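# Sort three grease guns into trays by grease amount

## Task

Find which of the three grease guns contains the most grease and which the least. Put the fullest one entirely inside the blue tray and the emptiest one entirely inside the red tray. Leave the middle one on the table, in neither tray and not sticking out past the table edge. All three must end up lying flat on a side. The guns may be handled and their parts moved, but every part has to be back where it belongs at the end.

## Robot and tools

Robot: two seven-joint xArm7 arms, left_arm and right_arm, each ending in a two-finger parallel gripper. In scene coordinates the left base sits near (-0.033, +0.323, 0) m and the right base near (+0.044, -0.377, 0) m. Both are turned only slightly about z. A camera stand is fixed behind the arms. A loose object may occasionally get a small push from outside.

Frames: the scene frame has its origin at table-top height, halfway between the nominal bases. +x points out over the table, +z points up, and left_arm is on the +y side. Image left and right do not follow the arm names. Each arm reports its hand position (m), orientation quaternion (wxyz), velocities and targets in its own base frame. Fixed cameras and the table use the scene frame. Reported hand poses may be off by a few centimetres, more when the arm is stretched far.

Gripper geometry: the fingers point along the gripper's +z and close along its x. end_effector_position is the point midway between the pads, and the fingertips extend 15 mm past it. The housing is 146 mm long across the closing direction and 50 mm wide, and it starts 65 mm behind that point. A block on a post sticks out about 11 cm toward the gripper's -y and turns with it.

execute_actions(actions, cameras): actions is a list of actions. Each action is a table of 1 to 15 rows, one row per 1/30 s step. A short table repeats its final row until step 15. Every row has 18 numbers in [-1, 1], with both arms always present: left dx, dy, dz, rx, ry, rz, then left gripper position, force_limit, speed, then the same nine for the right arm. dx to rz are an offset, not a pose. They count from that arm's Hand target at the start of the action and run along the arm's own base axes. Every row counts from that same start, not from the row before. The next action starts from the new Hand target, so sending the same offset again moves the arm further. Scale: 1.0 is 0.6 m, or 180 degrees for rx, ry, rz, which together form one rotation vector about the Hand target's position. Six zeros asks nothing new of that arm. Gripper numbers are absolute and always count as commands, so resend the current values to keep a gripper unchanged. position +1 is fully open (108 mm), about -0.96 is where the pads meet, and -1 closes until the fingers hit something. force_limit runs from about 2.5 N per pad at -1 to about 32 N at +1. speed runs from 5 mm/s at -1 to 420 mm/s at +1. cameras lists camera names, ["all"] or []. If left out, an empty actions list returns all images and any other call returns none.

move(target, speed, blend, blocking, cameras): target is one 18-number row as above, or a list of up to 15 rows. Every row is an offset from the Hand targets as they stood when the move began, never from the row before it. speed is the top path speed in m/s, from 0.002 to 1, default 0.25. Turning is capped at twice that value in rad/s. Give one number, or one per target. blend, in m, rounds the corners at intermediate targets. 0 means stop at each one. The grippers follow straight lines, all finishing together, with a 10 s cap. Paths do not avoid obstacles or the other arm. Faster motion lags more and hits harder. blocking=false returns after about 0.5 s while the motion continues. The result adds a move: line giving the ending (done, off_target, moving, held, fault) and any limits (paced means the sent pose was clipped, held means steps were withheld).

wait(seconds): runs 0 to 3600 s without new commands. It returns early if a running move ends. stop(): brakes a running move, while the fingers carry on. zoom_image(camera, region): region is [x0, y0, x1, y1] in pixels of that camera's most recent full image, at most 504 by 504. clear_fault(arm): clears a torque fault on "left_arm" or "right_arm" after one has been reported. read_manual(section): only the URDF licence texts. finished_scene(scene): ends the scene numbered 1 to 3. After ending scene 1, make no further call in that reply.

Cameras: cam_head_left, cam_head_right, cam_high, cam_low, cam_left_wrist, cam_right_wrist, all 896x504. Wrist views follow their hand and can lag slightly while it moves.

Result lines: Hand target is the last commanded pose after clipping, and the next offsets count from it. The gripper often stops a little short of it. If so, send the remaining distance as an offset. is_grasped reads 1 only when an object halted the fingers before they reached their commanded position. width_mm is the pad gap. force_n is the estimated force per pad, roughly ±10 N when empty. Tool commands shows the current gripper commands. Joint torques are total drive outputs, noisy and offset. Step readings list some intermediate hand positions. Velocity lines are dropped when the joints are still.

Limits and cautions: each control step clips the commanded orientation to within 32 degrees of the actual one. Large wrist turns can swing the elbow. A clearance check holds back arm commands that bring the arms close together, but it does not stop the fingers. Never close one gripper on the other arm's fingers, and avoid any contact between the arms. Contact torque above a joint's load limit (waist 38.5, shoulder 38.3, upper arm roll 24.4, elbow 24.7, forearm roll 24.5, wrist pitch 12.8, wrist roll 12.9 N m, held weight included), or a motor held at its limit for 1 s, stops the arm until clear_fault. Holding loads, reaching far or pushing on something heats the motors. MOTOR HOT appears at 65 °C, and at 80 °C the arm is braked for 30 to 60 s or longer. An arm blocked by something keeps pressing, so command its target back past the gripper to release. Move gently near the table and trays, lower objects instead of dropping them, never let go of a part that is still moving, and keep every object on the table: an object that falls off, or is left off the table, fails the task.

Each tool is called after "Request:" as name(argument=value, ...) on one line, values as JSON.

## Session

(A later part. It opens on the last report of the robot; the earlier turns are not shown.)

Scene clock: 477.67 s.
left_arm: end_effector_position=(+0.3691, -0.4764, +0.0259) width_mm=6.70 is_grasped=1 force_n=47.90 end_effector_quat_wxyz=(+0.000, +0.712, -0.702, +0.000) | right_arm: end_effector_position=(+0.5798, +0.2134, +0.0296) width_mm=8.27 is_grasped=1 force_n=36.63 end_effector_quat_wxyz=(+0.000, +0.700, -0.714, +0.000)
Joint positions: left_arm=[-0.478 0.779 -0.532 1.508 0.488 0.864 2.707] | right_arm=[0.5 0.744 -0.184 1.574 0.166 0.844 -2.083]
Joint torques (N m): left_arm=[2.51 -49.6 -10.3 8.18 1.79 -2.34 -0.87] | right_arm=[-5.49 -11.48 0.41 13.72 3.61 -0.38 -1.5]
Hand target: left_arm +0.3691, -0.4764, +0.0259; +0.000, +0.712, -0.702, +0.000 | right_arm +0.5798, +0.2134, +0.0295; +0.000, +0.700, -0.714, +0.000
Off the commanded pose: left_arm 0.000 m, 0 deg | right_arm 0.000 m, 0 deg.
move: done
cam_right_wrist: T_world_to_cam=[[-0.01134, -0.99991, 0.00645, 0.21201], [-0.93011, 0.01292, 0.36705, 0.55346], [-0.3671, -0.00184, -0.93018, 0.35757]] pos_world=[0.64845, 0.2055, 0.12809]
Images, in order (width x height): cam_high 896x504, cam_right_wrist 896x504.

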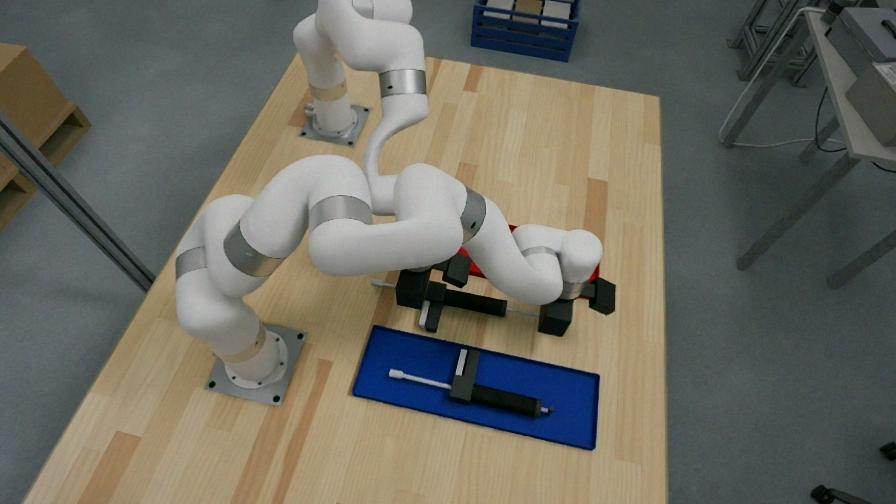

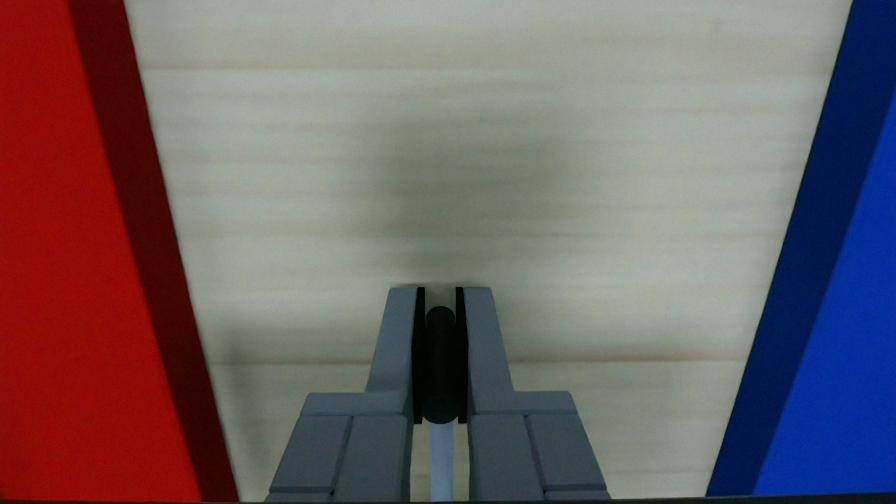

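Request:
move(target=[[0,0,0,0,0,0,-1,0.8,-0.5,-0.113,0,0,0,0,0,-1,0.05,-0.5],[0,0,0,0,0,0,-0.5,-1,-0.3,-0.113,0,0,0,0,0,-0.12,-1,-0.3],[0,0,0.2,0,0,0,-0.5,-1,-0.3,-0.113,0,0.217,0,0,0,-0.12,-1,-0.3],[0,0.5,0.25,0,0,0,-0.5,-1,-0.3,-0.15,-0.33,0.217,0,0,0,-0.12,-1,-0.3],[0,0.5,0.25,0,0,0,-0.5,-1,-0.3,-0.15,-0.33,0.009,0,0,0,-0.12,-1,-0.3],[0,0.5,0.25,0,0,0,-0.5,-1,-0.3,-0.15,-0.33,0.009,0,0,0,-1,0.8,-0.5],[0,0.5,0.25,0,0,0,-0.5,-1,-0.3,-0.15,-0.33,0.217,0,0,0,-1,0.8,-0.5],[0,0.5,0.25,0,0,0,-0.5,-1,-0.3,-0.2663,-0.589,0.217,0,0,0,-1,0.8,-0.5]], blend=[0,0,0.03,0,0,0,0.03,0], speed=[0.06,0.2,0.25,0.35,0.2,0.2,0.25,0.35], cameras=["cam_high","cam_low","cam_right_wrist"])

Scene clock: 521.73 s.
left_arm: end_effector_position=(+0.3691, -0.1764, +0.1759) width_mm=25.50 is_grasped=0 force_n=0.00 end_effector_quat_wxyz=(+0.000, +0.712, -0.702, +0.000) | right_arm: end_effector_position=(+0.4200, -0.1399, +0.1597) width_mm=35.13 is_grasped=1 force_n=42.72 end_effector_quat_wxyz=(+0.000, +0.700, -0.714, +0.000)
Joint positions: left_arm=[0.058 -0.159 -0.491 0.797 -0.093 0.939 3.541] | right_arm=[0.219 -0.009 -0.54 0.891 -0.005 0.897 -2.654]
Joint torques (N m): left_arm=[3.79 -29.67 3.82 9.62 -1.93 -0.1 0.81] | right_arm=[-2.79 -23.45 -1.46 14.62 2.9 -0.44 -1.4]
Hand target: left_arm +0.3691, -0.1764, +0.1759; +0.000, +0.712, -0.702, +0.000 | right_arm +0.4200, -0.1400, +0.1597; +0.000, +0.700, -0.714, +0.000
Off the commanded pose: left_arm 0.000 m, 0 deg | right_arm 0.000 m, 0 deg.
move: done
cam_right_wrist: T_world_to_cam=[[-0.01121, -0.99992, 0.00651, -0.14399], [-0.93008, 0.01282, 0.36714, 0.36155], [-0.36719, -0.00194, -0.93014, 0.41939]] pos_world=[0.48865, -0.1478, 0.25829]

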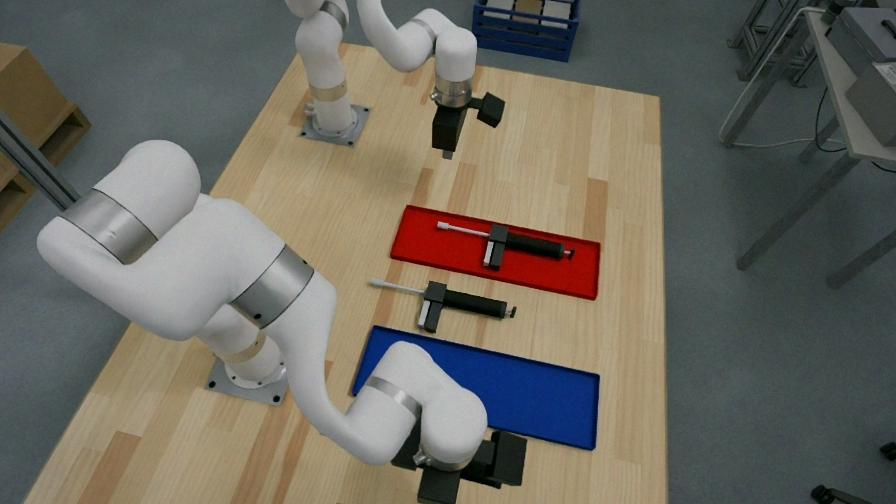

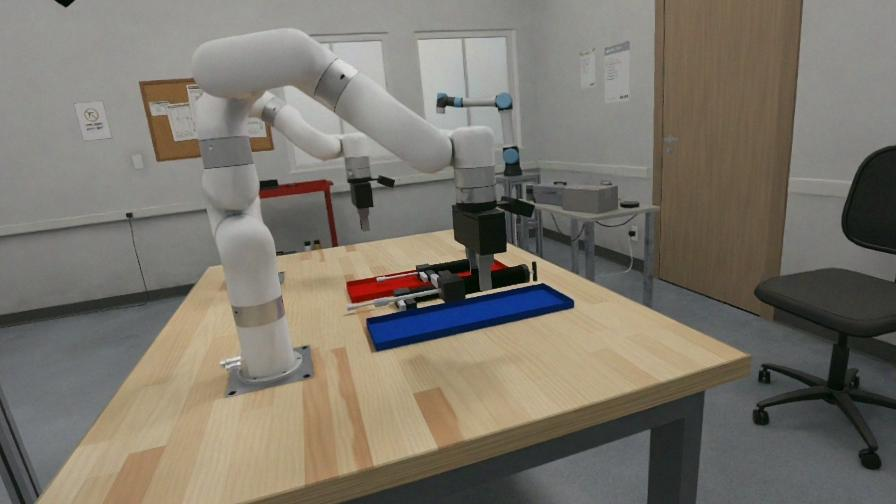

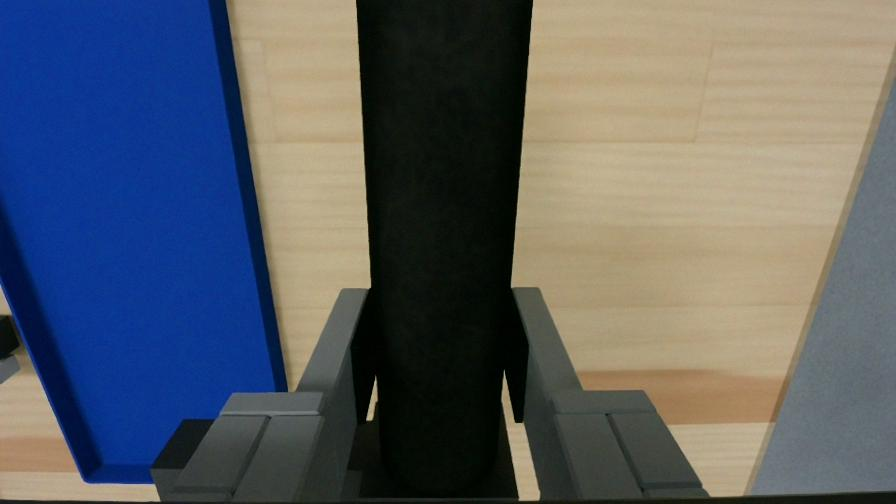

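Request:
move(target=[[0,0.25,0,0,0,0,-0.5,-1,-0.3,0,0,-0.2125,0,0,0,-1,0.8,-0.5],[0,0.25,0,0,0,0,-0.5,-1,-0.3,0,0,-0.2125,0,0,0,-0.12,-1,-0.3],[0,0.25,0,0,0,0,-0.5,-1,-0.3,0,0,0,0,0,0,-0.12,-1,-0.3],[0,0.25,0,0,0,0,-0.5,-1,-0.3,-0.0433,0.593,-0.05,0,0,0,-0.12,-1,-0.3],[0,0.25,0,0,0,0,-0.5,-1,-0.3,-0.0433,0.593,-0.2132,0,0,0,-0.12,-1,-0.3],[0,0.25,0,0,0,0,-0.5,-1,-0.3,-0.0433,0.593,-0.2132,0,0,0,-1,0.8,-0.5],[0,0.25,0,0,0,0,-0.5,-1,-0.3,-0.0433,0.593,0,0,0,0,-1,0.8,-0.5],[0,0.25,0,0,0,0,-0.5,-1,-0.3,0.1167,0.3475,-0.004,0,0,0,-1,0.8,-0.5]], blend=[0,0,0.03,0,0,0,0.03,0], speed=[0.2,0.2,0.3,0.4,0.25,0.2,0.25,0.3], cameras=["cam_high","cam_right_wrist"])

Scene clock: 545.53 s.
left_arm: end_effector_position=(+0.3691, -0.0264, +0.1759) width_mm=25.50 is_grasped=0 force_n=0.00 end_effector_quat_wxyz=(+0.000, +0.712, -0.702, +0.000) | right_arm: end_effector_position=(+0.4900, +0.0686, +0.1573) width_mm=35.22 is_grasped=1 force_n=35.93 end_effector_quat_wxyz=(+0.000, +0.700, -0.714, +0.000)
Joint positions: left_arm=[0.197 -0.282 -0.258 0.668 -0.089 0.942 3.914] | right_arm=[0.416 0.164 -0.288 1.087 0.058 0.929 -2.24]
Joint torques (N m): left_arm=[3.25 -8.54 3.27 16.65 -1.02 -2.65 0.76] | right_arm=[-2.92 -12.89 -1.31 21.26 3.44 -0.17 -1.61]
Hand target: left_arm +0.3691, -0.0264, +0.1759; +0.000, +0.712, -0.702, +0.000 | right_arm +0.4900, +0.0685, +0.1573; +0.000, +0.700, -0.714, +0.000
Off the commanded pose: left_arm 0.000 m, 0 deg | right_arm 0.000 m, 0 deg.
move: done
cam_right_wrist: T_world_to_cam=[[-0.01112, -0.99992, 0.00647, 0.06525], [-0.93008, 0.01272, 0.36714, 0.42487], [-0.36719, -0.00194, -0.93014, 0.44326]] pos_world=[0.55865, 0.0607, 0.25589]

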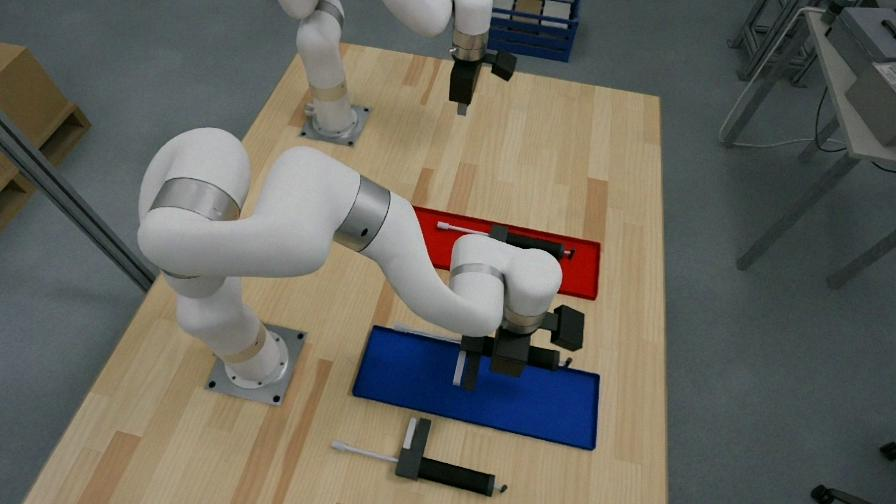

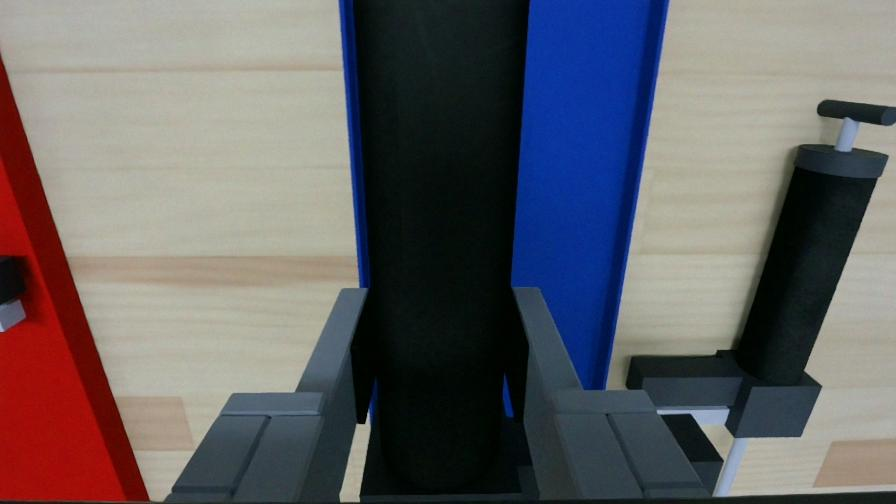

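Request:
move(target=[[0,0,0,0,0,0,-0.5,-1,-0.3,0,0,-0.2027,0,0,0,-1,0.8,-0.5],[0,0,0,0,0,0,-0.5,-1,-0.3,0,0,-0.2027,0,0,0,-0.12,-1,-0.3],[0,0,0,0,0,0,-0.5,-1,-0.3,0,0,0.05,0,0,0,-0.12,-1,-0.3],[0,0,0,0,0,0,-0.5,-1,-0.3,-0.2,0.05,0.2,0,0,0,-0.12,-1,-0.3]], blend=[0,0,0.03,0], speed=[0.2,0.2,0.3,0.3], cameras=["cam_high","cam_low","cam_head_right"])

Request:
zoom_image(camera="cam_high", region=[320, 180, 640, 500])

Scene clock: 559.80 s.
left_arm: end_effector_position=(+0.3691, -0.0264, +0.1759) width_mm=25.50 is_grasped=0 force_n=0.00 end_effector_quat_wxyz=(+0.000, +0.712, -0.702, +0.000) | right_arm: end_effector_position=(+0.3700, +0.0985, +0.2773) width_mm=46.41 is_grasped=0 force_n=0.00 end_effector_quat_wxyz=(+0.000, +0.700, -0.714, +0.000)
Joint positions: left_arm=[0.197 -0.282 -0.258 0.668 -0.089 0.942 3.914] | right_arm=[0.49 -0.328 -0.201 0.924 -0.068 1.246 -2.015]
Joint torques (N m): left_arm=[2.56 -8.68 2.86 16.35 -1.08 -2.61 0.67] | right_arm=[5.95 -18.45 3.38 10.88 -3.18 -0.23 1.64]
Hand target: left_arm +0.3691, -0.0264, +0.1759; +0.000, +0.712, -0.702, +0.000 | right_arm +0.3700, +0.0985, +0.2773; +0.000, +0.700, -0.714, +0.000
Off the commanded pose: left_arm 0.000 m, 0 deg | right_arm 0.000 m, 0 deg.
move: done
Images, in order (width x height): cam_head_right 896x504, cam_high 896x504, cam_low 896x504.

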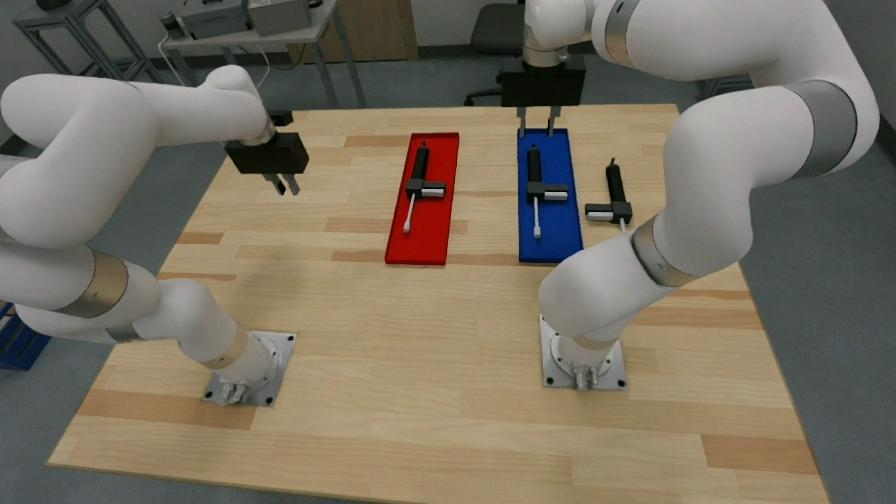

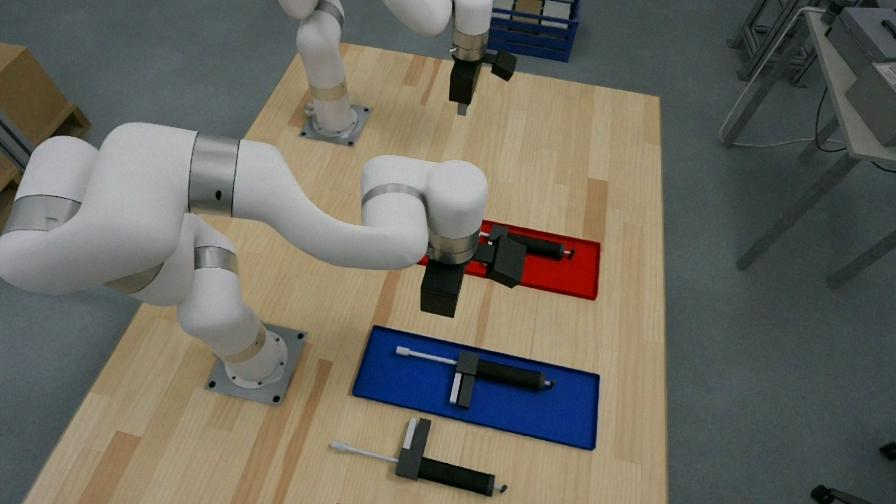

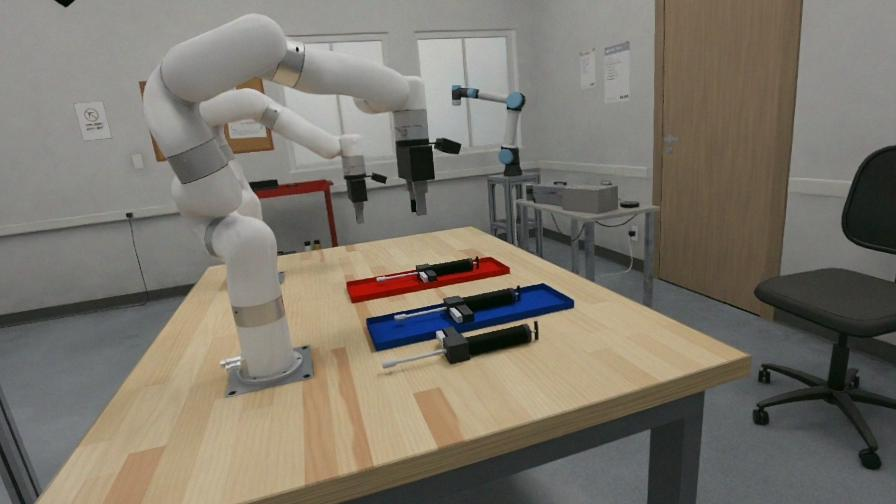

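Scaled by 1.575 from the camera's image (finer frame: 1280x720).

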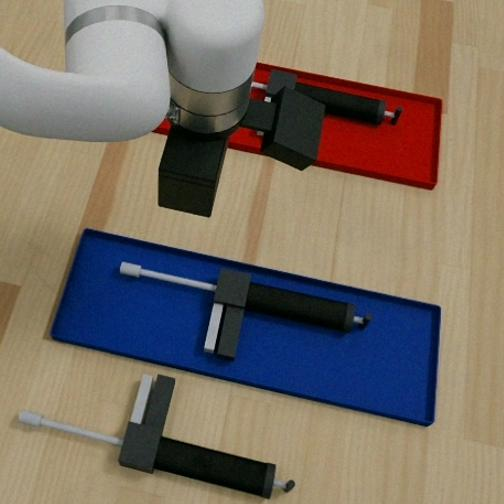

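Request:
finished_scene(scene=3)

The scene is finished: the task was done.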